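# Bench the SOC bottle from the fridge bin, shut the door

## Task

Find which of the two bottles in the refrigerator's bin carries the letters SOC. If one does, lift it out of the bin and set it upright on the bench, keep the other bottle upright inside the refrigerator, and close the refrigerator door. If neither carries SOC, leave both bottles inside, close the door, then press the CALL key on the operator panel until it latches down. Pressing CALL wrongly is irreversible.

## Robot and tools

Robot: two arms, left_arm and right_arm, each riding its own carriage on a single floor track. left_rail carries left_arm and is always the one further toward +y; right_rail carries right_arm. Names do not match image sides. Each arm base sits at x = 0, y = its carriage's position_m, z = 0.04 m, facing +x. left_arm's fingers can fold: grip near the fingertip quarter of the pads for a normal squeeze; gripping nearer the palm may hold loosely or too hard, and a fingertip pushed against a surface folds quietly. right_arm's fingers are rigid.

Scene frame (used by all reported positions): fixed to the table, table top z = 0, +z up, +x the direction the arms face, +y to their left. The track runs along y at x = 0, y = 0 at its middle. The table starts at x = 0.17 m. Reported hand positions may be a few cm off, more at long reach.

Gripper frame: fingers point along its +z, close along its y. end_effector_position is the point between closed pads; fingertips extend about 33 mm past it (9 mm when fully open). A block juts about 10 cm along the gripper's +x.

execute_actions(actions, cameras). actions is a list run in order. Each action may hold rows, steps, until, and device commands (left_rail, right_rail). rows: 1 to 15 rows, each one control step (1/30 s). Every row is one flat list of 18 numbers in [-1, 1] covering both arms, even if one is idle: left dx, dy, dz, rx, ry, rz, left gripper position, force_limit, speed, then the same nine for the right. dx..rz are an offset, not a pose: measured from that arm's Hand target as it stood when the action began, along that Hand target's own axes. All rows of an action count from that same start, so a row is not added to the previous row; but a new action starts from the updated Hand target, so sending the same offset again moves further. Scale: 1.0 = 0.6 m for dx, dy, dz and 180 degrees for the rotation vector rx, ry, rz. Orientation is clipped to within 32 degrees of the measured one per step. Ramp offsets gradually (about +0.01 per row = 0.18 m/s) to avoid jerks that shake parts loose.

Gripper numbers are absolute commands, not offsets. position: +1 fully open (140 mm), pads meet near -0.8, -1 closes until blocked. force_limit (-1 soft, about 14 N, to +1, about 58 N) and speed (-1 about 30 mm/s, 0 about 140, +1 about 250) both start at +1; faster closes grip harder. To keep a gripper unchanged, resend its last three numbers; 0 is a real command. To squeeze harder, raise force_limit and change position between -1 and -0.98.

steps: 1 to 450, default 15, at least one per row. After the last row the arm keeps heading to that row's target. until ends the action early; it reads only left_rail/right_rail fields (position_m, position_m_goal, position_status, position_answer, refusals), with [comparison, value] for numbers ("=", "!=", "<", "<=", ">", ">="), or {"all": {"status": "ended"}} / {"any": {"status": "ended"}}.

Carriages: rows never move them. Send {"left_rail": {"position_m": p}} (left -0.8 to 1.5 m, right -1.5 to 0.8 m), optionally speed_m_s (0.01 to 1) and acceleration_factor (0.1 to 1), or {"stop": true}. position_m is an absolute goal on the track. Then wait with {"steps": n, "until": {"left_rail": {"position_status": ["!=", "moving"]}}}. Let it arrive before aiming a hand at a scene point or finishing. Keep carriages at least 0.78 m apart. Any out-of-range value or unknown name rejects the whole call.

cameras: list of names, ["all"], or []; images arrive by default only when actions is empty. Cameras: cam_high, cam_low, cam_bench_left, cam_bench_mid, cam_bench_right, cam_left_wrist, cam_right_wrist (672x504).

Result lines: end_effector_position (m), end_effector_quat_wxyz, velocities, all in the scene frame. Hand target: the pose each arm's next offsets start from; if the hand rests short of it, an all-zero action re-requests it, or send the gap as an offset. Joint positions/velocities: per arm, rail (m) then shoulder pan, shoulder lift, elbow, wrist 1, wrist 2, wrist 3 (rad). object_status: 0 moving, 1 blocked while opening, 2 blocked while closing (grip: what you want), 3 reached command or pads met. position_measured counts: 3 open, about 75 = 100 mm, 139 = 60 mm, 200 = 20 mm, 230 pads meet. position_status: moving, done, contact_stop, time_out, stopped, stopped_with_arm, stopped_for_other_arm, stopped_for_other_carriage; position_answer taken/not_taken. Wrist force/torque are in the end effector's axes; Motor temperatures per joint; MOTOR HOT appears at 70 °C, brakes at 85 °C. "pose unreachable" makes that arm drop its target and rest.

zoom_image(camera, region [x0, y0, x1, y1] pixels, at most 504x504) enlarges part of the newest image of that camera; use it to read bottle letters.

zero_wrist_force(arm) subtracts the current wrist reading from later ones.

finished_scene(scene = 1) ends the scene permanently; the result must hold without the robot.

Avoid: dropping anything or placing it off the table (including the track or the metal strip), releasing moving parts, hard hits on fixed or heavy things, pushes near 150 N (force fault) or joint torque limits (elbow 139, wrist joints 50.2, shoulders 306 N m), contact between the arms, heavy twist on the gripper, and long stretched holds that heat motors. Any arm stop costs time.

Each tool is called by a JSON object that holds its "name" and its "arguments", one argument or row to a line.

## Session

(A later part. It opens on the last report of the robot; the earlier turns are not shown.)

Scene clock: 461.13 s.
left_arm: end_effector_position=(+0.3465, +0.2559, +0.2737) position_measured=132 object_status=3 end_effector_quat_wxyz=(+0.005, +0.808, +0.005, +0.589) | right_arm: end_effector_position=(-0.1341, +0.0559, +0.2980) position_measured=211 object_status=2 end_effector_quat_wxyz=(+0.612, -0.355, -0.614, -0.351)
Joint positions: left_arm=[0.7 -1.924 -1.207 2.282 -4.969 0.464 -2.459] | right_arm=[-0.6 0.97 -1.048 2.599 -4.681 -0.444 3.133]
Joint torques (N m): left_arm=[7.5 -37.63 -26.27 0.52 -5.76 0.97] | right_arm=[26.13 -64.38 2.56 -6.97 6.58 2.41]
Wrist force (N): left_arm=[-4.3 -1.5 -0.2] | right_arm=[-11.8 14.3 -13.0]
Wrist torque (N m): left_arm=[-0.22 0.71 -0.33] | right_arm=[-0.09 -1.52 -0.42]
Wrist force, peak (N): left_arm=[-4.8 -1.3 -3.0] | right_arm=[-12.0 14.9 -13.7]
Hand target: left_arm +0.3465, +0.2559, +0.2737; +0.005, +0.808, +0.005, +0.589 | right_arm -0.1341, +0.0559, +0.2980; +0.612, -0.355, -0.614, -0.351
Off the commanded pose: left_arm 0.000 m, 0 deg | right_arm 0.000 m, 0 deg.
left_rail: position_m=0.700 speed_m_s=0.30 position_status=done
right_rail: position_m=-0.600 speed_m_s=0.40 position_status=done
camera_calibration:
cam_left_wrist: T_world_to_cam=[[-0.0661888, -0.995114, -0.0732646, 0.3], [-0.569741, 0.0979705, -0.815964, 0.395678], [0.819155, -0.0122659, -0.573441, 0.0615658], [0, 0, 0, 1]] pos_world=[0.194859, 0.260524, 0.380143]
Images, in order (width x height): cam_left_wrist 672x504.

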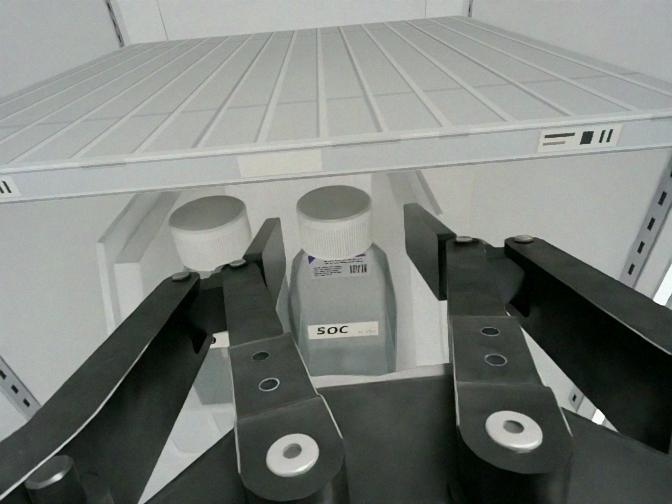

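{"name": "execute_actions", "arguments": {
  "actions": [
    {"rows":[[0,0,0,0,0,0,-0.1,0,-0.8,0,0,0,0,0,0,-1,0.6,-1]],"steps":15},
    {"rows":[[0,0,0.005,0,0,0,-0.1,0,-0.8,0,0,0,0,0,0,-1,0.6,-1],[0,0,0.012,0,0,0,-0.1,0,-0.8,0,0,0,0,0,0,-1,0.6,-1],[0,0,0.02,0,0,0,-0.1,0,-0.8,0,0,0,0,0,0,-1,0.6,-1],[0,0,0.03,0,0,0,-0.1,0,-0.8,0,0,0,0,0,0,-1,0.6,-1],[0,0,0.04,0,0,0,-0.1,0,-0.8,0,0,0,0,0,0,-1,0.6,-1],[0,0,0.05,0,0,0,-0.1,0,-0.8,0,0,0,0,0,0,-1,0.6,-1],[0,0,0.06,0,0,0,-0.1,0,-0.8,0,0,0,0,0,0,-1,0.6,-1],[0,0,0.07,0,0,0,-0.1,0,-0.8,0,0,0,0,0,0,-1,0.6,-1],[0,0,0.08,0,0,0,-0.1,0,-0.8,0,0,0,0,0,0,-1,0.6,-1],[0,0,0.09,0,0,0,-0.1,0,-0.8,0,0,0,0,0,0,-1,0.6,-1],[0,0,0.097,0,0,0,-0.1,0,-0.8,0,0,0,0,0,0,-1,0.6,-1],[0,0,0.1008,0,0,0,-0.1,0,-0.8,0,0,0,0,0,0,-1,0.6,-1]],"steps":35}
  ],
  "cameras": ["cam_left_wrist"]
}}

Scene clock: 479.03 s.
left_arm: end_effector_position=(+0.3877, +0.2598, +0.2613) position_measured=141 object_status=3 end_effector_quat_wxyz=(+0.003, +0.806, +0.006, +0.592) | right_arm: end_effector_position=(-0.1341, +0.0559, +0.2980) position_measured=211 object_status=2 end_effector_quat_wxyz=(+0.612, -0.355, -0.614, -0.351)
Joint positions: left_arm=[0.7 -1.831 -1.187 2.26 -5.093 0.399 -2.315] | right_arm=[-0.6 0.97 -1.048 2.599 -4.681 -0.444 3.133]
Joint torques (N m): left_arm=[-5.27 -58.33 -19.19 4.11 -2.79 -0.09] | right_arm=[-77.41 -29.86 -25.51 9.32 -30.49 2.18]
Wrist force (N): left_arm=[-4.3 -1.6 -0.3] | right_arm=[8.7 -84.3 41.1]
Wrist torque (N m): left_arm=[-0.25 0.69 -0.34] | right_arm=[0.19 -1.14 -0.41]
Wrist force, peak (N): left_arm=[-5.9 -1.2 5.2] | right_arm=[9.0 -84.7 41.5]
Hand target: left_arm +0.3877, +0.2598, +0.2613; +0.003, +0.806, +0.006, +0.592 (not the last commanded pose) | right_arm -0.1341, +0.0559, +0.2980; +0.612, -0.355, -0.614, -0.351
Tool commands: left_gripper/position=-0.098039 left_gripper/force_limit=+0.003922 left_gripper/speed=-0.796078 right_gripper/position=-1.0 right_gripper/force_limit=+0.6 right_gripper/speed=-1.0
Off the commanded pose: left_arm 0.018 m, 1 deg | right_arm 0.000 m, 0 deg.
FORCE FAULT: contact force on the left arm reached its limit, and that arm stopped for 10 seconds. The contact can be on any part of that arm, not only on its tool. That arm's remaining commands of this call were not run. That arm's target is now where it stood when the stop ended, not its last command. That arm accepts commands again.
left_rail: position_m=0.700 speed_m_s=0.30 position_status=done
right_rail: position_m=-0.600 speed_m_s=0.40 position_status=done
camera_calibration:
cam_left_wrist: T_world_to_cam=[[-0.0609433, -0.995232, -0.0761514, 0.304423], [-0.564512, 0.0972862, -0.819671, 0.407704], [0.823172, -0.00696509, -0.56775, 0.016328], [0, 0, 0, 1]] pos_world=[0.235266, 0.263422, 0.366636]
Images, in order (width x height): cam_left_wrist 672x504.

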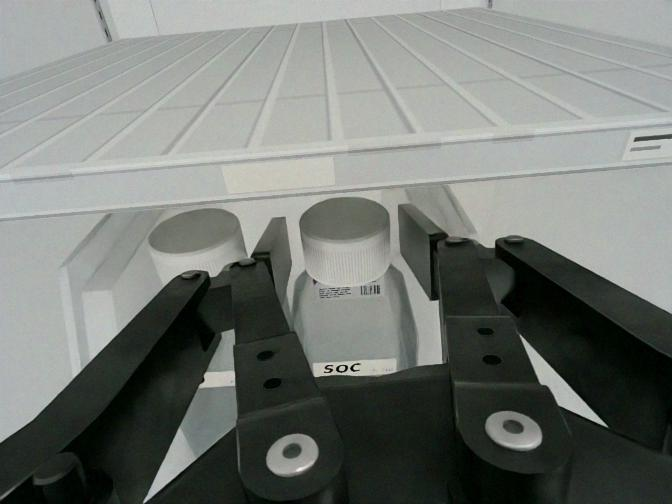

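{"name": "execute_actions", "arguments": {
  "actions": []
}}

Scene clock: 488.33 s.
left_arm: end_effector_position=(+0.3877, +0.2598, +0.2613) position_measured=141 object_status=3 end_effector_quat_wxyz=(+0.003, +0.806, +0.006, +0.592) | right_arm: end_effector_position=(-0.1341, +0.0559, +0.2980) position_measured=211 object_status=2 end_effector_quat_wxyz=(+0.612, -0.355, -0.614, -0.351)
Joint positions: left_arm=[0.7 -1.831 -1.187 2.26 -5.093 0.399 -2.315] | right_arm=[-0.6 0.97 -1.048 2.599 -4.681 -0.444 3.133]
Joint velocities: within noise
Joint torques (N m): left_arm=[-5.33 -60.65 -19.26 4.2 -2.52 -0.16] | right_arm=[-68.38 -31.46 -25.27 9.4 -30.03 1.84]
Motor temperatures (°C): left_arm=[30 30 28 37 29 37] | right_arm=[30 26 31 31 39 35]
Wrist force (N): left_arm=[-4.3 -1.5 -0.1] | right_arm=[9.1 -84.6 41.0]
Wrist torque (N m): left_arm=[-0.23 0.70 -0.34] | right_arm=[0.14 -1.23 -0.41]
Wrist force, peak (N): left_arm=[-4.8 -1.8 -0.4] | right_arm=[8.9 -84.7 41.8]
Hand target: left_arm +0.3877, +0.2598, +0.2613; +0.003, +0.806, +0.006, +0.592 (not the last commanded pose) | right_arm -0.1341, +0.0559, +0.2980; +0.612, -0.355, -0.614, -0.351
Tool commands: left_gripper/position=-0.098039 left_gripper/force_limit=+0.003922 left_gripper/speed=-0.796078 right_gripper/position=-1.0 right_gripper/force_limit=+0.6 right_gripper/speed=-1.0
Off the commanded pose: left_arm 0.018 m, 1 deg | right_arm 0.000 m, 0 deg.
left_rail: position_m=0.700 speed_m_s=0.30 position_status=done
right_rail: position_m=-0.600 speed_m_s=0.40 position_status=done
camera_calibration:
cam_left_wrist: T_world_to_cam=[[-0.0609433, -0.995232, -0.0761514, 0.304423], [-0.564512, 0.0972862, -0.819671, 0.407704], [0.823172, -0.00696509, -0.56775, 0.016328], [0, 0, 0, 1]] pos_world=[0.235266, 0.263422, 0.366636]
cam_right_wrist: T_world_to_cam=[[0.880836, 0.473395, 0.00503261, 0.0986522], [0.163247, -0.293738, -0.941843, 0.324083], [-0.444386, 0.830431, -0.336015, 0.179558], [0, 0, 0, 1]] pos_world=[-0.0600091, -0.100616, 0.365073]

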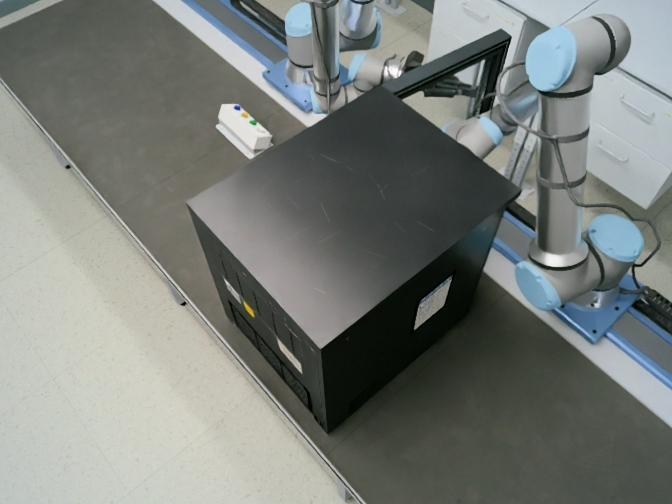

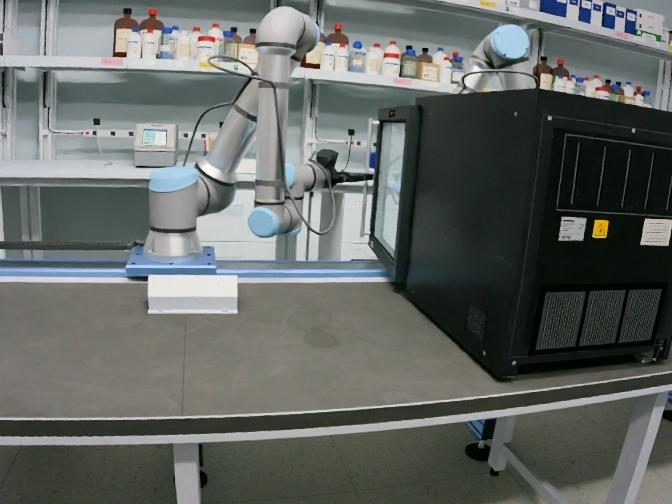

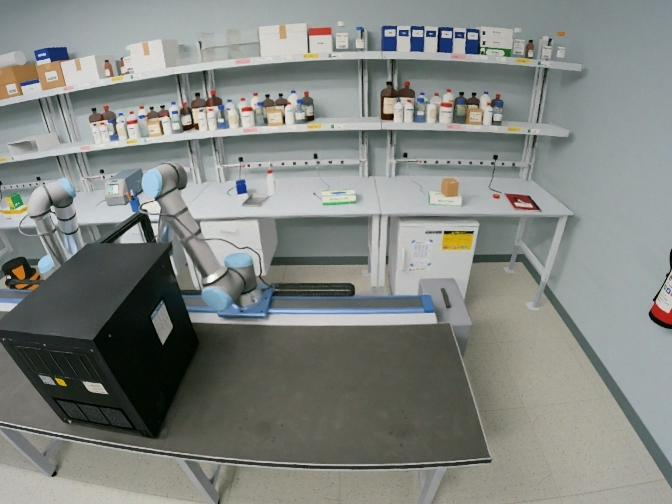

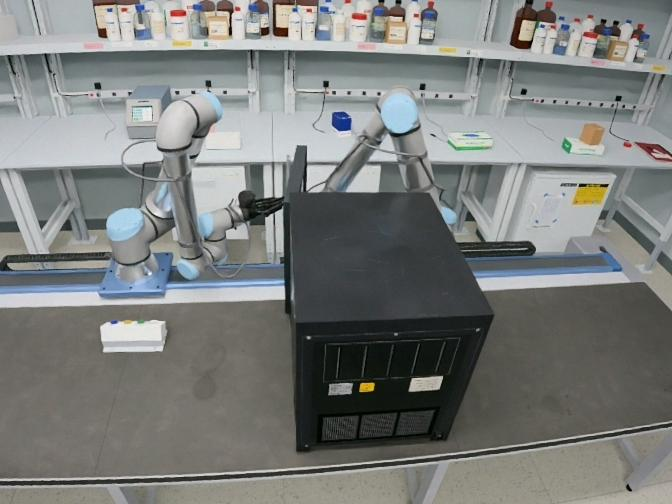

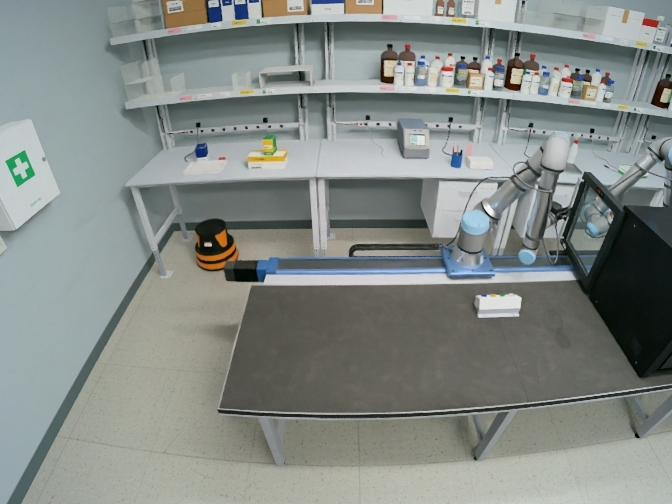

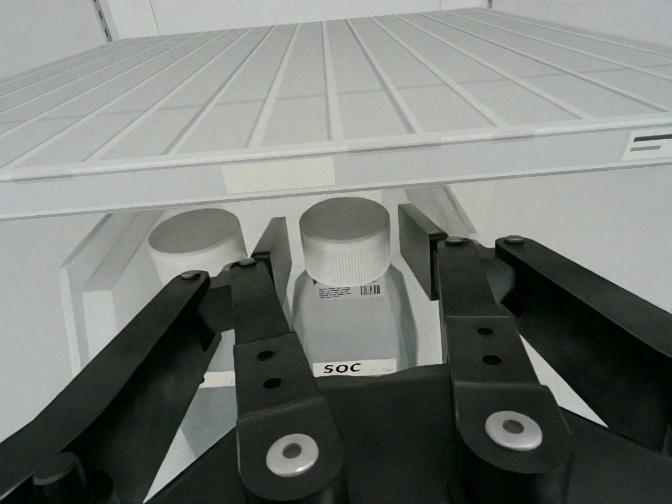

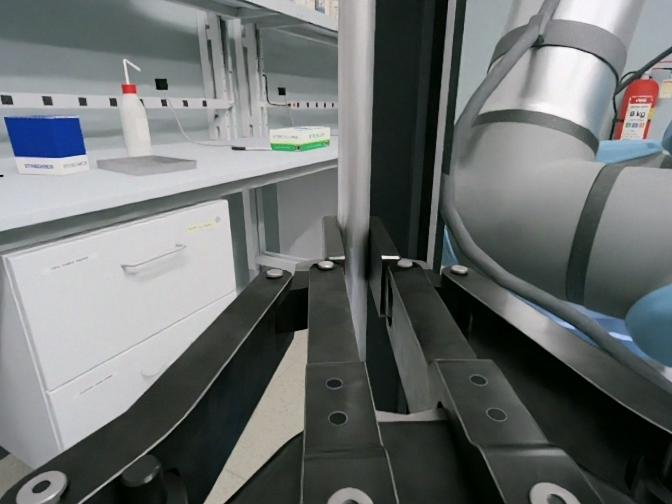

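{"name": "execute_actions", "arguments": {
  "actions": [
    {"rows":[[0,0,-0.01,0,0,0,-0.1,0,-0.8,0,0,0,0,0,0,-1,0.6,-1],[0,0,-0.03,0,0,0,-0.1,0,-0.8,0,0,0,0,0,0,-1,0.6,-1],[0,0,-0.06,0,0,0,-0.1,0,-0.8,0,0,0,0,0,0,-1,0.6,-1],[0,0,-0.1,0,0,0,-0.1,0,-0.8,0,0,0,0,0,0,-1,0.6,-1],[0,0,-0.15,0,0,0,-0.1,0,-0.8,0,0,0,0,0,0,-1,0.6,-1]],"steps":30},
    {"rows":[[-0.01,0.002,0.01,0,0.016,0,-0.1,0,-0.8,0,0,0,0,0,0,-1,0.6,-1],[-0.025,0.005,0.025,0,0.035,0,-0.1,0,-0.8,0,0,0,0,0,0,-1,0.6,-1],[-0.038,0.007,0.0437,0,0.0635,0,-0.1,0,-0.8,0,0,0,0,0,0,-1,0.6,-1]],"steps":30}
  ],
  "cameras": ["cam_left_wrist","cam_right_wrist"]
}}

Scene clock: 500.47 s.
left_arm: end_effector_position=(+0.3200, +0.2551, +0.2587) position_measured=141 object_status=3 end_effector_quat_wxyz=(+0.002, +0.743, +0.006, +0.669) | right_arm: end_effector_position=(-0.1341, +0.0559, +0.2980) position_measured=211 object_status=2 end_effector_quat_wxyz=(+0.612, -0.355, -0.614, -0.351)
Joint positions: left_arm=[0.7 -2.013 -1.006 2.38 -4.753 0.458 -2.939] | right_arm=[-0.6 0.97 -1.048 2.599 -4.681 -0.444 3.133]
Joint torques (N m): left_arm=[7.66 -43.91 1.26 7 -4.72 -1.79] | right_arm=[-56.28 -30.74 -25.14 9.31 -27.62 1.53]
Wrist force (N): left_arm=[-4.2 -1.8 -0.4] | right_arm=[10.6 -83.3 44.1]
Wrist torque (N m): left_arm=[-0.23 0.69 -0.14] | right_arm=[0.22 -1.15 -0.40]
Wrist force, peak (N): left_arm=[-7.7 -2.1 0.5] | right_arm=[10.5 -83.8 44.1]
Hand target: left_arm +0.3200, +0.2551, +0.2587; +0.002, +0.743, +0.006, +0.669 | right_arm -0.1341, +0.0559, +0.2980; +0.612, -0.355, -0.614, -0.351
Off the commanded pose: left_arm 0.000 m, 0 deg | right_arm 0.000 m, 0 deg.
left_rail: position_m=0.700 speed_m_s=0.30 position_status=done
right_rail: position_m=-0.600 speed_m_s=0.40 position_status=done
camera_calibration:
cam_left_wrist: T_world_to_cam=[[-0.0423625, -0.995246, -0.0876958, 0.292533], [-0.391165, 0.0972892, -0.915164, 0.337084], [0.919345, -0.00446513, -0.393427, -0.0060504], [0, 0, 0, 1]] pos_world=[0.14981, 0.258321, 0.331761]
cam_right_wrist: T_world_to_cam=[[0.880836, 0.473395, 0.00503261, 0.0986522], [0.163247, -0.293738, -0.941843, 0.324083], [-0.444386, 0.830431, -0.336015, 0.179558], [0, 0, 0, 1]] pos_world=[-0.0600091, -0.100616, 0.365073]
Images, in order (width x height): cam_left_wrist 672x504, cam_right_wrist 672x504.

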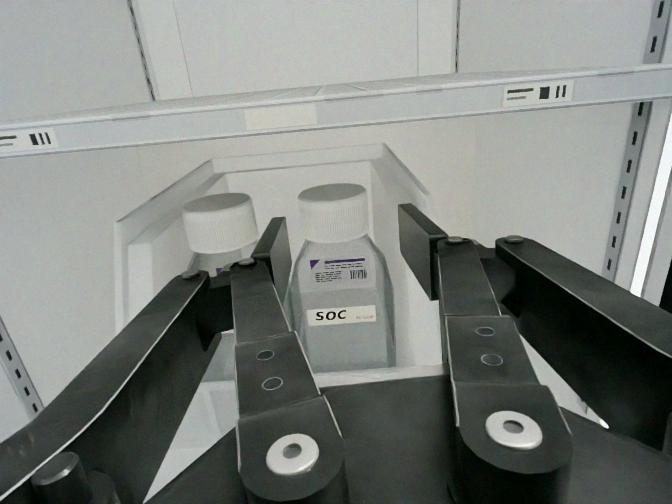

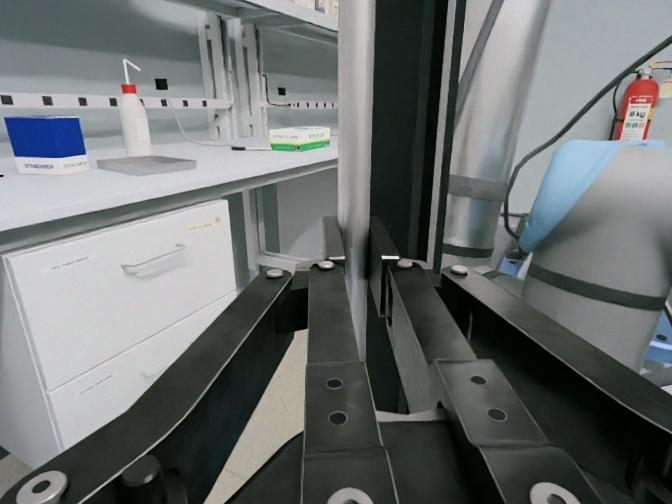

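{"name": "execute_actions", "arguments": {
  "actions": [
    {"rows":[[0,0,0.005,0,0,0,-0.1,0,-0.8,0,-0.0025,0.0012,0,0,0,-1,0.6,-1],[0,0,0.012,0,0,0,-0.1,0,-0.8,0,-0.005,0.0025,0,0,0,-1,0.6,-1],[0,0,0.02,0,0,0,-0.1,0,-0.8,0,-0.005,0.0025,0,0,0,-1,0.6,-1],[0,0,0.03,0,0,0,-0.1,0,-0.8,0,-0.005,0.0025,0,0,0,-1,0.6,-1],[0,0,0.04,0,0,0,-0.1,0,-0.8,0,-0.005,0.0025,0,0,0,-1,0.6,-1],[0,0,0.05,0,0,0,-0.1,0,-0.8,0,-0.005,0.0025,0,0,0,-1,0.6,-1],[0,0,0.06,0,0,0,-0.1,0,-0.8,0,-0.005,0.0025,0,0,0,-1,0.6,-1],[0,0,0.07,0,0,0,-0.1,0,-0.8,0,-0.005,0.0025,0,0,0,-1,0.6,-1],[0,0,0.08,0,0,0,-0.1,0,-0.8,0,-0.005,0.0025,0,0,0,-1,0.6,-1],[0,0,0.09,0,0,0,-0.1,0,-0.8,0,-0.005,0.0025,0,0,0,-1,0.6,-1],[0,0,0.1,0,0,0,-0.1,0,-0.8,0,-0.005,0.0025,0,0,0,-1,0.6,-1]],"steps":30}
  ],
  "cameras": ["cam_left_wrist","cam_right_wrist"]
}}

Scene clock: 508.47 s.
left_arm: end_effector_position=(+0.3797, +0.2554, +0.2524) position_measured=141 object_status=3 end_effector_quat_wxyz=(+0.002, +0.743, +0.006, +0.669) | right_arm: end_effector_position=(-0.1375, +0.0557, +0.2980) position_measured=211 object_status=2 end_effector_quat_wxyz=(+0.612, -0.355, -0.614, -0.351)
Joint positions: left_arm=[0.7 -1.878 -0.993 2.358 -4.835 0.329 -2.841] | right_arm=[-0.6 0.978 -1.048 2.6 -4.682 -0.453 3.134]
Joint torques (N m): left_arm=[9.66 -55.92 -14.99 -1.05 -5.31 1.63] | right_arm=[46.75 -51.72 10.13 -8.79 13.93 3.42]
Wrist force (N): left_arm=[-4.2 -2.0 -0.2] | right_arm=[-5.5 36.0 -25.2]
Wrist torque (N m): left_arm=[-0.29 0.69 -0.36] | right_arm=[0.05 -1.43 -0.45]
Wrist force, peak (N): left_arm=[-4.3 -2.2 1.9] | right_arm=[10.4 -84.1 43.9]
Hand target: left_arm +0.3797, +0.2554, +0.2524; +0.002, +0.743, +0.006, +0.669 | right_arm -0.1375, +0.0557, +0.2980; +0.612, -0.355, -0.614, -0.351
Off the commanded pose: left_arm 0.000 m, 0 deg | right_arm 0.000 m, 0 deg.
left_rail: position_m=0.700 speed_m_s=0.30 position_status=done
right_rail: position_m=-0.600 speed_m_s=0.40 position_status=done
camera_calibration:
cam_left_wrist: T_world_to_cam=[[-0.0423625, -0.995246, -0.0876958, 0.294713], [-0.391165, 0.0972892, -0.915164, 0.354704], [0.919345, -0.00446513, -0.393427, -0.0632817], [0, 0, 0, 1]] pos_world=[0.20941, 0.258521, 0.325561]
cam_right_wrist: T_world_to_cam=[[0.880836, 0.473395, 0.00503261, 0.101654], [0.163247, -0.293738, -0.941843, 0.324563], [-0.444386, 0.830431, -0.336015, 0.178257], [0, 0, 0, 1]] pos_world=[-0.0633091, -0.100816, 0.365073]
Images, in order (width x height): cam_left_wrist 672x504, cam_right_wrist 672x504.

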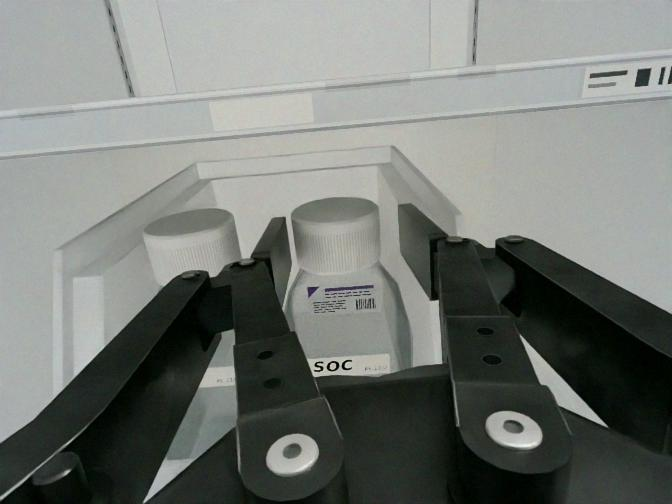

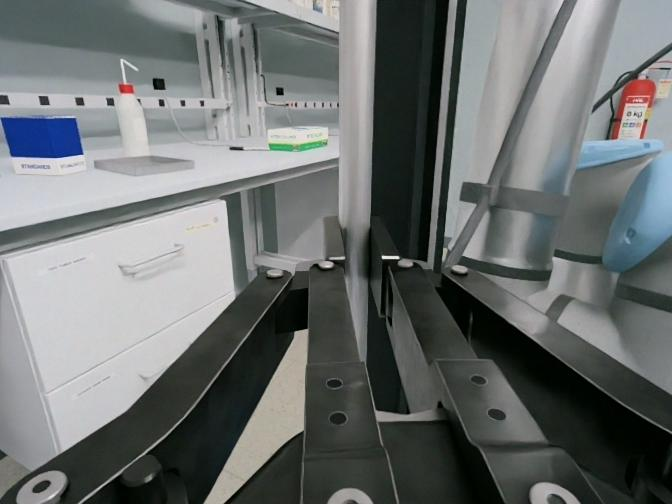

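{"name": "execute_actions", "arguments": {
  "actions": [
    {"rows":[[0,0,0.005,0,0,0,-0.1,0,-0.8,0,0.0008,0,0,0,0,-1,0.6,-1],[0,0,0.012,0,0,0,-0.1,0,-0.8,0,0.0016,0,0,0,0,-1,0.6,-1],[0,0,0.02,0,0,0,-0.1,0,-0.8,0,0.0016,0,0,0,0,-1,0.6,-1],[0,0,0.028,0,0,0,-0.1,0,-0.8,0,0.0016,0,0,0,0,-1,0.6,-1],[0,0,0.036,0,0,0,-0.1,0,-0.8,0,0.0016,0,0,0,0,-1,0.6,-1],[0,0,0.041,0,0,0,-0.1,0,-0.8,0,0.0016,0,0,0,0,-1,0.6,-1],[0.0005,0,0.044,0,0,0,-0.1,0,-0.8,0,0.0016,0,0,0,0,-1,0.6,-1]],"steps":25},
    {"rows":[[0,0,0,0,0,0,-1,0,-1,0,0,0,0,0,0,-1,0.6,-1]],"steps":60}
  ],
  "cameras": ["cam_left_wrist","cam_right_wrist"]
}}

Scene clock: 515.10 s.
left_arm: end_effector_position=(+0.4060, +0.2556, +0.2500) position_measured=160 object_status=2 end_effector_quat_wxyz=(+0.002, +0.743, +0.006, +0.669) | right_arm: end_effector_position=(-0.1367, +0.0562, +0.2980) position_measured=211 object_status=2 end_effector_quat_wxyz=(+0.612, -0.355, -0.614, -0.351)
Joint positions: left_arm=[0.7 -1.817 -0.989 2.337 -4.889 0.272 -2.768] | right_arm=[-0.6 0.977 -1.048 2.599 -4.681 -0.451 3.134]
Joint torques (N m): left_arm=[5.39 -78.92 -13.38 -0.73 -3.18 0.45] | right_arm=[-11.9 -36.22 -9.33 0.01 1.37 -2.82]
Wrist force (N): left_arm=[-2.0 -2.7 -1.3] | right_arm=[-5.5 8.1 -9.5]
Wrist torque (N m): left_arm=[-0.12 0.67 -0.06] | right_arm=[0.03 -1.43 -0.46]
Wrist force, peak (N): left_arm=[-4.4 -2.0 -2.0] | right_arm=[-6.2 37.5 -26.3]
Hand target: left_arm +0.4060, +0.2556, +0.2500; +0.002, +0.743, +0.006, +0.669 | right_arm -0.1367, +0.0562, +0.2980; +0.612, -0.355, -0.614, -0.351
Off the commanded pose: left_arm 0.000 m, 0 deg | right_arm 0.000 m, 0 deg.
left_rail: position_m=0.700 speed_m_s=0.30 position_status=done
right_rail: position_m=-0.600 speed_m_s=0.40 position_status=done
camera_calibration:
cam_left_wrist: T_world_to_cam=[[-0.0423625, -0.995246, -0.0876958, 0.295807], [-0.391165, 0.0972892, -0.915164, 0.362684], [0.919345, -0.00446513, -0.393427, -0.0884432], [0, 0, 0, 1]] pos_world=[0.23571, 0.258721, 0.323061]
cam_right_wrist: T_world_to_cam=[[0.880836, 0.473395, 0.00503261, 0.10076], [0.163247, -0.293738, -0.941843, 0.32455], [-0.444386, 0.830431, -0.336015, 0.178281], [0, 0, 0, 1]] pos_world=[-0.0625091, -0.100416, 0.365073]
Images, in order (width x height): cam_left_wrist 672x504, cam_right_wrist 672x504.

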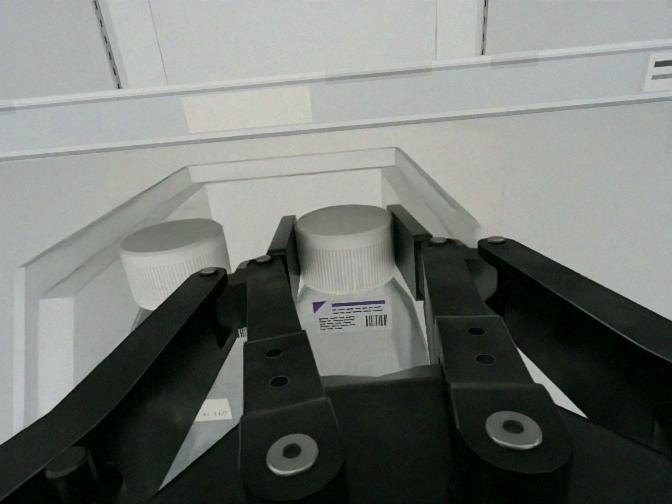

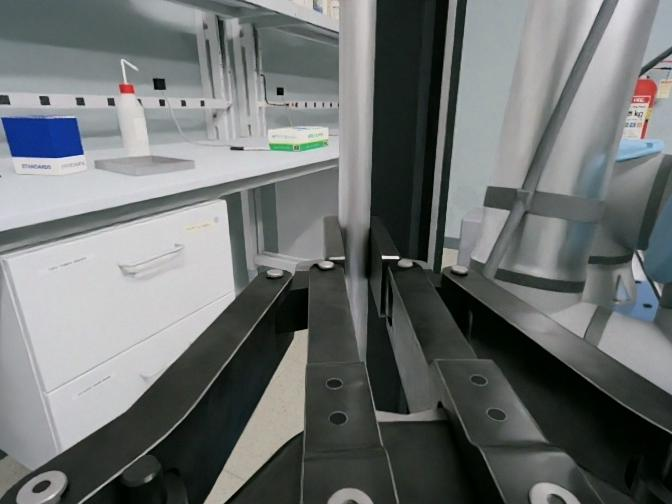

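{"name": "execute_actions", "arguments": {
  "actions": [
    {"rows":[[0,0,0,0,0,0,-0.98,1,-1,0,0,0,0,0,0,-1,0.6,-1]],"steps":20},
    {"rows":[[0.003,0,0,0,0,0,-0.98,1,-1,0,0,0,0,0,0,-1,0.6,-1],[0.007,0,-0.0005,0,0,0,-0.98,1,-1,0,0,0,0,0,0,-1,0.6,-1],[0.012,0,-0.001,0,0,0,-0.98,1,-1,0,0,0,0,0,0,-1,0.6,-1],[0.017,0,-0.0015,0,0,0,-0.98,1,-1,0,0,0,0,0,0,-1,0.6,-1],[0.021,0,-0.002,0,0,0,-0.98,1,-1,0,0,0,0,0,0,-1,0.6,-1],[0.0248,0,-0.0026,0,0,0,-0.98,1,-1,0,0,0,0,0,0,-1,0.6,-1]],"steps":25}
  ],
  "cameras": ["cam_left_wrist"]
}}

Scene clock: 540.13 s.
left_arm: end_effector_position=(+0.4060, +0.2557, +0.2650) position_measured=162 object_status=2 end_effector_quat_wxyz=(+0.002, +0.743, +0.006, +0.669) | right_arm: end_effector_position=(-0.1367, +0.0562, +0.2980) position_measured=211 object_status=2 end_effector_quat_wxyz=(+0.612, -0.355, -0.614, -0.351)
Joint positions: left_arm=[0.7 -1.817 -1.022 2.34 -4.858 0.272 -2.768] | right_arm=[-0.6 0.977 -1.048 2.599 -4.681 -0.451 3.134]
Joint torques (N m): left_arm=[-16.76 -81.56 -2.88 7 1.48 -1.75] | right_arm=[-12.74 -35.89 -9.04 -0.12 1.23 -2.72]
Wrist force (N): left_arm=[-7.9 -2.0 0.0] | right_arm=[-5.1 8.0 -9.5]
Wrist torque (N m): left_arm=[-0.26 0.64 -0.15] | right_arm=[0.04 -1.37 -0.46]
Wrist force, peak (N): left_arm=[-9.1 -1.7 0.0] | right_arm=[-5.9 8.6 -10.2]
Hand target: left_arm +0.4060, +0.2557, +0.2650; +0.002, +0.743, +0.006, +0.669 | right_arm -0.1367, +0.0562, +0.2980; +0.612, -0.355, -0.614, -0.351
Off the commanded pose: left_arm 0.000 m, 0 deg | right_arm 0.000 m, 0 deg.
left_rail: position_m=0.700 speed_m_s=0.30 position_status=done
right_rail: position_m=-0.600 speed_m_s=0.40 position_status=done
camera_calibration:
cam_left_wrist: T_world_to_cam=[[-0.0423625, -0.995246, -0.0876958, 0.297322], [-0.391165, 0.0972892, -0.915164, 0.376392], [0.919345, -0.00446513, -0.393427, -0.0825409], [0, 0, 0, 1]] pos_world=[0.23571, 0.258921, 0.338061]
Images, in order (width x height): cam_left_wrist 672x504.

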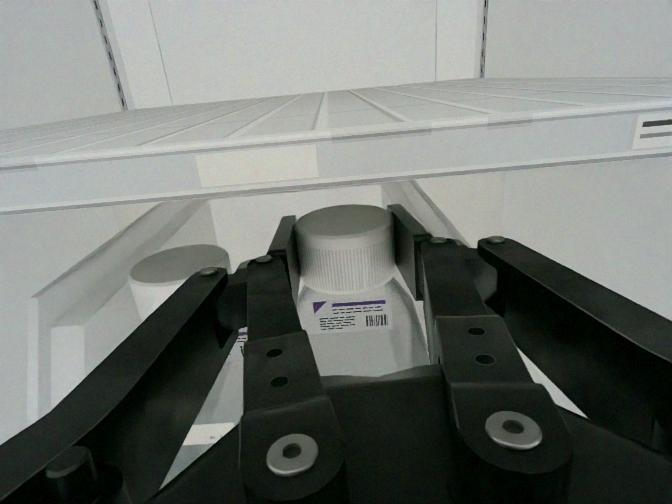

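{"name": "execute_actions", "arguments": {
  "actions": [
    {"rows":[[-0.0002,0,-0.003,0,0.003,0,-0.98,1,-1,0,0,0,0,0,0,-1,0.6,-1],[-0.0005,0,-0.007,0,0.008,0,-0.98,1,-1,0,0,0,0,0,0,-1,0.6,-1],[-0.001,0,-0.012,0,0.014,0,-0.98,1,-1,0,0,0,0,0,0,-1,0.6,-1],[-0.0015,0,-0.018,0,0.021,0,-0.98,1,-1,0,0,0,0,0,0,-1,0.6,-1],[-0.002,0,-0.024,0,0.029,0,-0.98,1,-1,0,0,0,0,0,0,-1,0.6,-1],[-0.0025,0,-0.031,0,0.037,0,-0.98,1,-1,0,0,0,0,0,0,-1,0.6,-1],[-0.003,0,-0.038,0,0.045,0,-0.98,1,-1,0,0,0,0,0,0,-1,0.6,-1],[-0.0035,0,-0.045,0,0.053,0,-0.98,1,-1,0,0,0,0,0,0,-1,0.6,-1],[-0.004,0,-0.052,0,0.061,0,-0.98,1,-1,0,0,0,0,0,0,-1,0.6,-1],[-0.0045,0,-0.058,0,0.069,0,-0.98,1,-1,0,0,0,0,0,0,-1,0.6,-1],[-0.005,0,-0.065,0,0.077,0,-0.98,1,-1,0,0,0,0,0,0,-1,0.6,-1],[-0.0054,0,-0.071,0,0.085,0,-0.98,1,-1,0,0,0,0,0,0,-1,0.6,-1],[-0.0057,0,-0.076,0,0.091,0,-0.98,1,-1,0,0,0,0,0,0,-1,0.6,-1],[-0.006,0,-0.081,0,0.0972,0,-0.98,1,-1,0,0,0,0,0,0,-1,0.6,-1]],"steps":30}
  ],
  "cameras": ["cam_left_wrist","cam_right_wrist"]
}}

Scene clock: 546.63 s.
left_arm: end_effector_position=(+0.3573, +0.2554, +0.2664) position_measured=162 object_status=2 end_effector_quat_wxyz=(+0.001, +0.633, +0.006, +0.774) | right_arm: end_effector_position=(-0.1367, +0.0562, +0.2980) position_measured=211 object_status=2 end_effector_quat_wxyz=(+0.612, -0.355, -0.614, -0.351)
Joint positions: left_arm=[0.7 -1.917 -0.804 2.503 -4.311 0.406 -3.646] | right_arm=[-0.6 0.977 -1.048 2.599 -4.681 -0.451 3.134]
Joint torques (N m): left_arm=[8.24 -48.44 12.42 2.72 5.85 -1.36] | right_arm=[-12.94 -34.93 -8.49 -0.54 1.33 -2.6]
Wrist force (N): left_arm=[-7.4 -2.1 -1.7] | right_arm=[-4.7 8.2 -9.4]
Wrist torque (N m): left_arm=[-0.20 0.49 -0.17] | right_arm=[0.09 -1.41 -0.46]
Wrist force, peak (N): left_arm=[-8.2 -2.7 -2.2] | right_arm=[-5.2 8.4 -10.1]
Hand target: left_arm +0.3573, +0.2554, +0.2664; +0.001, +0.633, +0.006, +0.774 | right_arm -0.1367, +0.0562, +0.2980; +0.612, -0.355, -0.614, -0.351
Off the commanded pose: left_arm 0.000 m, 0 deg | right_arm 0.000 m, 0 deg.
left_rail: position_m=0.700 speed_m_s=0.30 position_status=done
right_rail: position_m=-0.600 speed_m_s=0.40 position_status=done
camera_calibration:
cam_left_wrist: T_world_to_cam=[[-0.0103843, -0.995157, -0.0977466, 0.286326], [-0.0983876, 0.0982944, -0.990282, 0.273924], [0.995094, -0.000666334, -0.0989319, -0.143738], [0, 0, 0, 1]] pos_world=[0.172957, 0.257919, 0.285029]
cam_right_wrist: T_world_to_cam=[[0.880836, 0.473395, 0.00503261, 0.10076], [0.163247, -0.293738, -0.941843, 0.32455], [-0.444386, 0.830431, -0.336015, 0.178281], [0, 0, 0, 1]] pos_world=[-0.0625091, -0.100416, 0.365073]
Images, in order (width x height): cam_left_wrist 672x504, cam_right_wrist 672x504.

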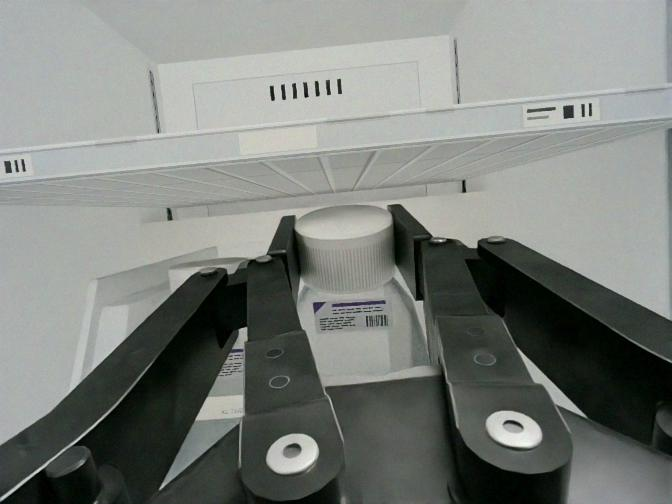

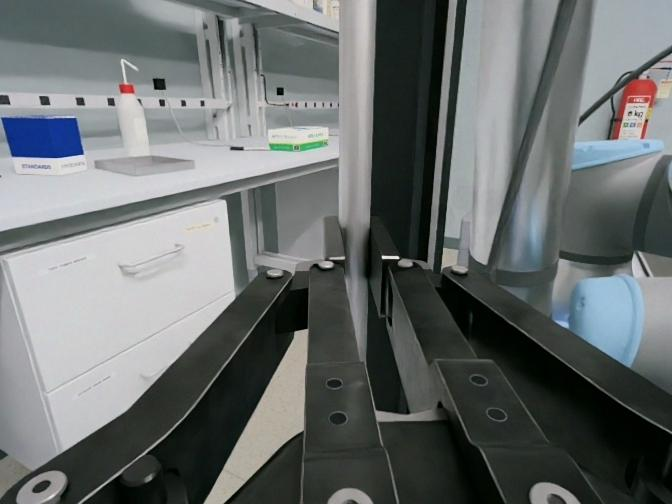

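{"name": "execute_actions", "arguments": {
  "actions": [
    {"rows":[[0.0007,0,-0.003,0,0.003,0,-0.98,1,-1,0,0,0,0,0,0,-1,0.6,-1],[0.0017,0,-0.007,0,0.008,0,-0.98,1,-1,0,0,0,0,0,0,-1,0.6,-1],[0.003,0,-0.012,0,0.014,0,-0.98,1,-1,0,0,0,0,0,0,-1,0.6,-1],[0.0045,0,-0.018,0,0.021,0,-0.98,1,-1,0,0,0,0,0,0,-1,0.6,-1],[0.006,0,-0.024,0,0.029,0,-0.98,1,-1,0,0,0,0,0,0,-1,0.6,-1],[0.0075,0,-0.03,0,0.037,0,-0.98,1,-1,0,0,0,0,0,0,-1,0.6,-1],[0.009,0,-0.037,0,0.045,0,-0.98,1,-1,0,0,0,0,0,0,-1,0.6,-1],[0.0105,0,-0.043,0,0.053,0,-0.98,1,-1,0,0,0,0,0,0,-1,0.6,-1],[0.012,0,-0.05,0,0.061,0,-0.98,1,-1,0,0,0,0,0,0,-1,0.6,-1],[0.0137,0,-0.056,0,0.069,0,-0.98,1,-1,0,0,0,0,0,0,-1,0.6,-1],[0.0153,0,-0.062,0,0.077,0,-0.98,1,-1,0,0,0,0,0,0,-1,0.6,-1],[0.0168,0,-0.068,0,0.085,0,-0.98,1,-1,0,0,0,0,0,0,-1,0.6,-1],[0.0178,0,-0.072,0,0.091,0,-0.98,1,-1,0,0,0,0,0,0,-1,0.6,-1],[0.0188,0,-0.0763,0,0.0972,0,-0.98,1,-1,0,0,0,0,0,0,-1,0.6,-1]],"steps":30}
  ],
  "cameras": ["cam_left_wrist","cam_right_wrist","cam_bench_right"]
}}

Scene clock: 551.77 s.
left_arm: end_effector_position=(+0.3559, +0.2555, +0.2665) position_measured=162 object_status=2 end_effector_quat_wxyz=(+0.001, +0.630, +0.006, +0.777) | right_arm: end_effector_position=(-0.1367, +0.0562, +0.2980) position_measured=211 object_status=2 end_effector_quat_wxyz=(+0.612, -0.355, -0.614, -0.351)
Joint positions: left_arm=[0.7 -1.919 -0.799 2.504 -4.302 0.412 -3.659] | right_arm=[-0.6 0.977 -1.048 2.599 -4.681 -0.451 3.134]
Joint torques (N m): left_arm=[10.61 -85.4 -1.65 -4.53 -1.51 1.85] | right_arm=[-12.88 -36.1 -7.74 -1.22 1.39 -2.68]
Wrist force (N): left_arm=[-7.4 -2.5 -1.7] | right_arm=[-4.9 8.1 -9.3]
Wrist torque (N m): left_arm=[-0.28 0.45 -0.41] | right_arm=[0.08 -1.41 -0.45]
Wrist force, peak (N): left_arm=[-10.1 -1.4 -4.9] | right_arm=[-5.6 8.7 -9.6]
Hand target: left_arm +0.3559, +0.2555, +0.2665; +0.001, +0.630, +0.006, +0.777 (not the last commanded pose) | right_arm -0.1367, +0.0562, +0.2980; +0.612, -0.355, -0.614, -0.351
Off the commanded pose: left_arm 0.046 m, 17 deg | right_arm 0.000 m, 0 deg.
left_rail: position_m=0.700 speed_m_s=0.30 position_status=done
right_rail: position_m=-0.600 speed_m_s=0.40 position_status=done
pose unreachable (left arm): on one or more control steps of this call, first in action 0 (counted from 0), this arm could not follow its commanded pose, so it was not sent that pose on those steps. It may still have moved: this result reports where it is.
cause: moving toward the commanded pose would bring a part of the arm (just beyond joint 5 (wrist 1)) too close to the robot's own body.
camera_calibration:
cam_left_wrist: T_world_to_cam=[[-0.00908691, -0.995068, -0.0987764, 0.286109], [-0.0904769, 0.0991934, -0.990946, 0.270886], [0.995857, -0.0000676691, -0.090932, -0.144848], [0, 0, 0, 1]] pos_world=[0.171357, 0.257818, 0.283523]
cam_right_wrist: T_world_to_cam=[[0.880836, 0.473395, 0.00503261, 0.10076], [0.163247, -0.293738, -0.941843, 0.32455], [-0.444386, 0.830431, -0.336015, 0.178281], [0, 0, 0, 1]] pos_world=[-0.0625091, -0.100416, 0.365073]
Images, in order (width x height): cam_bench_right 672x504, cam_left_wrist 672x504, cam_right_wrist 672x504.

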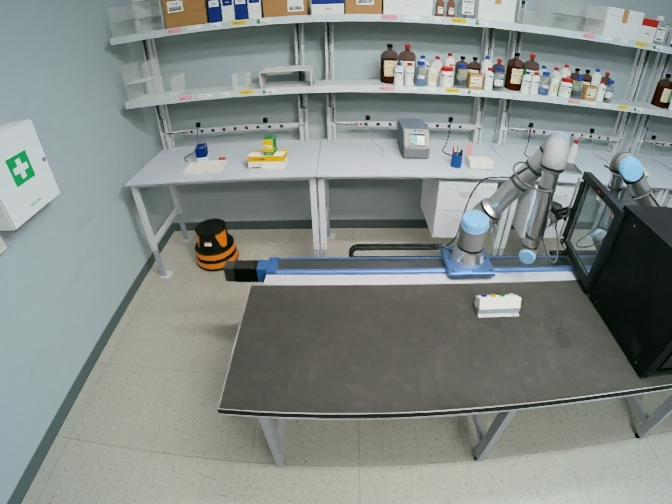

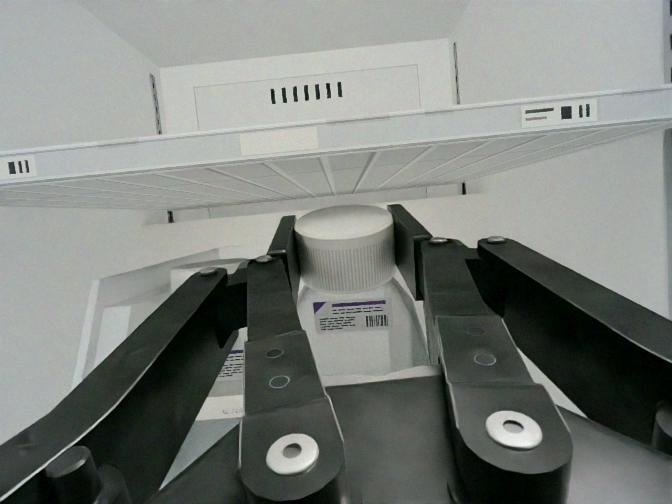

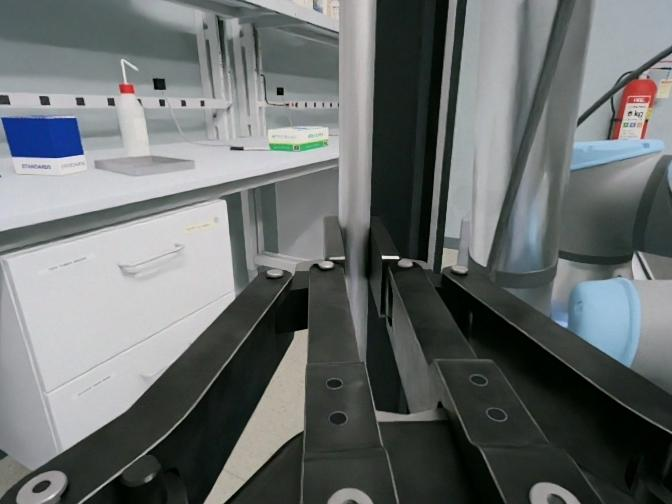

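{"name": "execute_actions", "arguments": {
  "actions": [
    {"rows":[[-0.0005,0,0.003,0,-0.003,0,-0.98,1,-1,0,0,0,0,0,0,-1,0.6,-1],[-0.0015,0,0.007,0,-0.008,0,-0.98,1,-1,0,0,0,0,0,0,-1,0.6,-1],[-0.003,0,0.013,0,-0.015,0,-0.98,1,-1,0,0,0,0,0,0,-1,0.6,-1],[-0.0045,0,0.019,0,-0.023,0,-0.98,1,-1,0,0,0,0,0,0,-1,0.6,-1],[-0.006,0,0.026,0,-0.032,0,-0.98,1,-1,0,0,0,0,0,0,-1,0.6,-1],[-0.0078,0,0.033,0,-0.041,0,-0.98,1,-1,0,0,0,0,0,0,-1,0.6,-1],[-0.0095,0,0.04,0,-0.05,0,-0.98,1,-1,0,0,0,0,0,0,-1,0.6,-1],[-0.0113,0,0.047,0,-0.059,0,-0.98,1,-1,0,0,0,0,0,0,-1,0.6,-1],[-0.013,0,0.054,0,-0.067,0,-0.98,1,-1,0,0,0,0,0,0,-1,0.6,-1],[-0.0147,0,0.061,0,-0.075,0,-0.98,1,-1,0,0,0,0,0,0,-1,0.6,-1],[-0.0163,0,0.067,0,-0.083,0,-0.98,1,-1,0,0,0,0,0,0,-1,0.6,-1],[-0.0178,0,0.073,0,-0.09,0,-0.98,1,-1,0,0,0,0,0,0,-1,0.6,-1],[-0.019,0,0.078,0,-0.096,0,-0.98,1,-1,0,0,0,0,0,0,-1,0.6,-1],[-0.0197,0,0.0812,0,-0.0994,0,-0.98,1,-1,0,0,0,0,0,0,-1,0.6,-1]],"steps":30},
    {"rows":[[-0.003,0,0,0,0,0,-0.98,1,-1,0,0,0,0,0,0,-1,0.6,-1],[-0.006,0,0.0005,0,0,0,-0.98,1,-1,0,0,0,0,0,0,-1,0.6,-1],[-0.01,0,0.001,0,0,0,-0.98,1,-1,0,0,0,0,0,0,-1,0.6,-1],[-0.014,0,0.0015,0,0,0,-0.98,1,-1,0,0,0,0,0,0,-1,0.6,-1],[-0.018,0,0.002,0,0,0,-0.98,1,-1,0,0,0,0,0,0,-1,0.6,-1],[-0.0215,0,0.0023,0,0,0,-0.98,1,-1,0,0,0,0,0,0,-1,0.6,-1]],"steps":25}
  ],
  "cameras": ["cam_left_wrist"]
}}

Scene clock: 609.43 s.
left_arm: end_effector_position=(+0.4060, +0.2557, +0.2521) position_measured=162 object_status=2 end_effector_quat_wxyz=(+0.002, +0.743, +0.006, +0.670) | right_arm: end_effector_position=(-0.1367, +0.0562, +0.2980) position_measured=211 object_status=2 end_effector_quat_wxyz=(+0.612, -0.355, -0.614, -0.351)
Joint positions: left_arm=[0.7 -1.817 -0.992 2.338 -4.882 0.272 -2.771] | right_arm=[-0.6 0.977 -1.048 2.599 -4.681 -0.451 3.134]
Joint torques (N m): left_arm=[8.4 -48.66 -15.93 -0.43 -5.7 2.09] | right_arm=[-12.94 -36.17 -5.4 -2.05 1.31 -2.69]
Wrist force (N): left_arm=[-7.9 -1.8 -0.2] | right_arm=[-4.6 8.2 -9.6]
Wrist torque (N m): left_arm=[-0.22 0.64 -0.38] | right_arm=[0.12 -1.43 -0.45]
Wrist force, peak (N): left_arm=[-7.6 -5.0 -2.3] | right_arm=[-5.4 8.2 -10.2]
Hand target: left_arm +0.4060, +0.2557, +0.2521; +0.002, +0.743, +0.006, +0.670 | right_arm -0.1367, +0.0562, +0.2980; +0.612, -0.355, -0.614, -0.351
Off the commanded pose: left_arm 0.000 m, 0 deg | right_arm 0.000 m, 0 deg.
left_rail: position_m=0.700 speed_m_s=0.30 position_status=done
right_rail: position_m=-0.600 speed_m_s=0.40 position_status=done
camera_calibration:
cam_left_wrist: T_world_to_cam=[[-0.0418122, -0.99518, -0.0886992, 0.296152], [-0.390224, 0.0979916, -0.91549, 0.364124], [0.91977, -0.00366608, -0.392441, -0.0883244], [0, 0, 0, 1]] pos_world=[0.235711, 0.25872, 0.324958]
Images, in order (width x height): cam_left_wrist 672x504.

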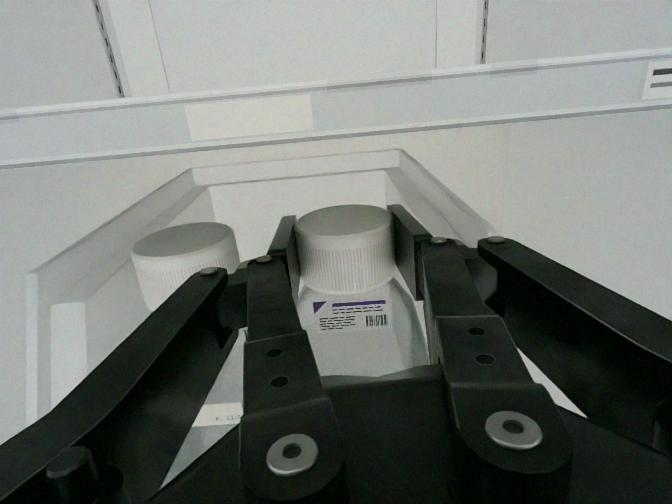

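{"name": "execute_actions", "arguments": {
  "actions": [
    {"rows":[[-0.002,0,0,0,0,0,-0.98,1,-1,0,0,0,0,0,0,-1,0.6,-1],[-0.004,0,0.0005,0,0,0,-0.98,1,-1,0,0,0,0,0,0,-1,0.6,-1]],"steps":15},
    {"rows":[[0,0,0,0,0,0,-0.1,1,-1,0,0,0,0,0,0,-1,0.6,-1]],"steps":40}
  ],
  "cameras": ["cam_left_wrist"]
}}

Scene clock: 614.70 s.
left_arm: end_effector_position=(+0.4061, +0.2557, +0.2496) position_measured=141 object_status=3 end_effector_quat_wxyz=(+0.002, +0.743, +0.006, +0.670) | right_arm: end_effector_position=(-0.1367, +0.0562, +0.2980) position_measured=211 object_status=2 end_effector_quat_wxyz=(+0.612, -0.355, -0.614, -0.351)
Joint positions: left_arm=[0.7 -1.817 -0.987 2.338 -4.887 0.272 -2.771] | right_arm=[-0.6 0.977 -1.048 2.599 -4.681 -0.451 3.134]
Joint torques (N m): left_arm=[7.51 -64.87 -11.51 6.32 2.01 1.36] | right_arm=[-10.52 -35.56 -3.9 -2.5 1.4 -2.69]
Wrist force (N): left_arm=[-3.6 -2.1 0.6] | right_arm=[-4.9 7.9 -9.2]
Wrist torque (N m): left_arm=[-0.30 0.52 -0.38] | right_arm=[0.04 -1.35 -0.46]
Wrist force, peak (N): left_arm=[14.3 1.3 0.1] | right_arm=[-5.5 8.5 -9.5]
Hand target: left_arm +0.4061, +0.2557, +0.2496; +0.002, +0.743, +0.006, +0.670 | right_arm -0.1367, +0.0562, +0.2980; +0.612, -0.355, -0.614, -0.351
Off the commanded pose: left_arm 0.000 m, 0 deg | right_arm 0.000 m, 0 deg.
left_rail: position_m=0.700 speed_m_s=0.30 position_status=done
right_rail: position_m=-0.600 speed_m_s=0.40 position_status=done
camera_calibration:
cam_left_wrist: T_world_to_cam=[[-0.0418122, -0.99518, -0.0886992, 0.29594], [-0.390224, 0.0979916, -0.91549, 0.361927], [0.91977, -0.00366608, -0.392441, -0.0892663], [0, 0, 0, 1]] pos_world=[0.235711, 0.25872, 0.322558]
Images, in order (width x height): cam_left_wrist 672x504.

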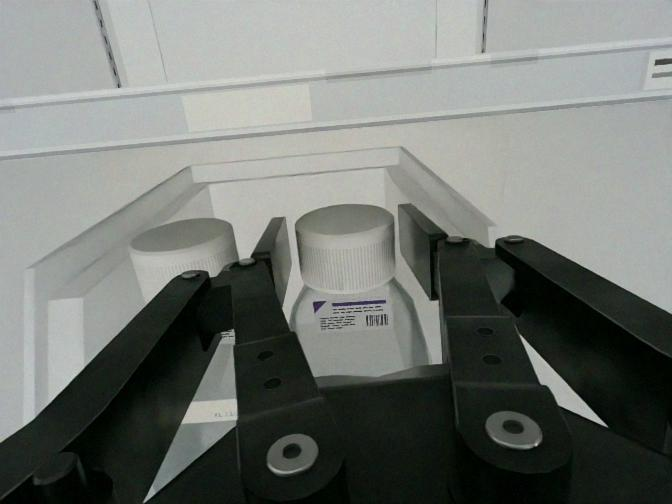

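{"name": "execute_actions", "arguments": {
  "actions": [
    {"rows":[[0,0,-0.01,0,0,0,-0.1,1,-1,0,0,0,0,0,0,-1,0.6,-1],[0,0,-0.03,0,0,0,-0.1,1,-1,0,0,0,0,0,0,-1,0.6,-1],[0,0,-0.06,0,0,0,-0.1,1,-1,0,0,0,0,0,0,-1,0.6,-1],[0,0,-0.1,0,0,0,-0.1,1,-1,0,0,0,0,0,0,-1,0.6,-1],[0,0,-0.15,0,0,0,-0.1,1,-1,0,0,0,0,0,0,-1,0.6,-1],[0,0,-0.2,0,0,0,-0.1,1,-1,0,0,0,0,0,0,-1,0.6,-1],[0,0,-0.3,0,0,0,-0.1,1,-1,0,0,0,0,0,0,-1,0.6,-1]],"steps":40},
    {"rows":[[0.02,-0.03,-0.08,0,0,0,-0.1,1,-1,0,0,0,0,0,0,-1,0.6,-1],[0.04,-0.06,-0.15,0,0,0,-0.1,1,-1,0,0,0,0,0,0,-1,0.6,-1],[0.055,-0.09,-0.21,0,0,0,-0.1,1,-1,0,0,0,0,0,0,-1,0.6,-1]],"steps":40},
    {"rows":[[0.055,-0.09,-0.21,0,0,0,-0.1,1,-1,0,-0.006,-0.01,0,0,0,-1,0.6,-1],[0.055,-0.09,-0.21,0,0,0,-0.1,1,-1,0,-0.012,-0.02,0,0,0,-1,0.6,-1],[0.055,-0.09,-0.21,0,0,0,-0.1,1,-1,0,-0.018,-0.031,0,0,0,-1,0.6,-1],[0.055,-0.09,-0.21,0,0,0,-0.1,1,-1,0,-0.024,-0.042,0,0,0,-1,0.6,-1],[0.055,-0.09,-0.21,0,0,0,-0.1,1,-1,0,-0.0308,-0.0538,0,0,0,-1,0.6,-1]],"steps":2}
  ]
}}

action 2: the action has 5 rows but lasts 2 control steps: give at most as many rows as steps
Scene clock: 625.10 s.
left_arm: end_effector_position=(+0.4061, +0.2557, +0.2496) position_measured=141 object_status=3 end_effector_quat_wxyz=(+0.002, +0.743, +0.006, +0.670) | right_arm: end_effector_position=(-0.1367, +0.0562, +0.2980) position_measured=211 object_status=2 end_effector_quat_wxyz=(+0.612, -0.355, -0.614, -0.351)
Joint positions: left_arm=[0.7 -1.817 -0.987 2.338 -4.887 0.272 -2.771] | right_arm=[-0.6 0.977 -1.048 2.599 -4.681 -0.451 3.134]
Joint torques (N m): left_arm=[-11.22 -70.98 -2.85 6.15 2.17 -0.23] | right_arm=[-8.62 -34.6 -2.77 -3.12 1.29 -2.8]
Wrist force (N): left_arm=[-3.2 -2.2 0.6] | right_arm=[-5.5 8.1 -10.0]
Wrist torque (N m): left_arm=[-0.31 0.43 -0.38] | right_arm=[0.08 -1.28 -0.46]
Wrist force, peak (N): left_arm=[-4.0 -2.0 0.8] | right_arm=[-5.1 8.0 -10.3]
Hand target: left_arm +0.4061, +0.2557, +0.2496; +0.002, +0.743, +0.006, +0.670 | right_arm -0.1367, +0.0562, +0.2980; +0.612, -0.355, -0.614, -0.351
Tool commands: left_gripper/position=-0.1 left_gripper/force_limit=+1.0 left_gripper/speed=-1.0 right_gripper/position=-1.0 right_gripper/force_limit=+0.6 right_gripper/speed=-1.0
Off the commanded pose: left_arm 0.000 m, 0 deg | right_arm 0.000 m, 0 deg.
left_rail: position_m=0.700 speed_m_s=0.30 position_status=done
right_rail: position_m=-0.600 speed_m_s=0.40 position_status=done


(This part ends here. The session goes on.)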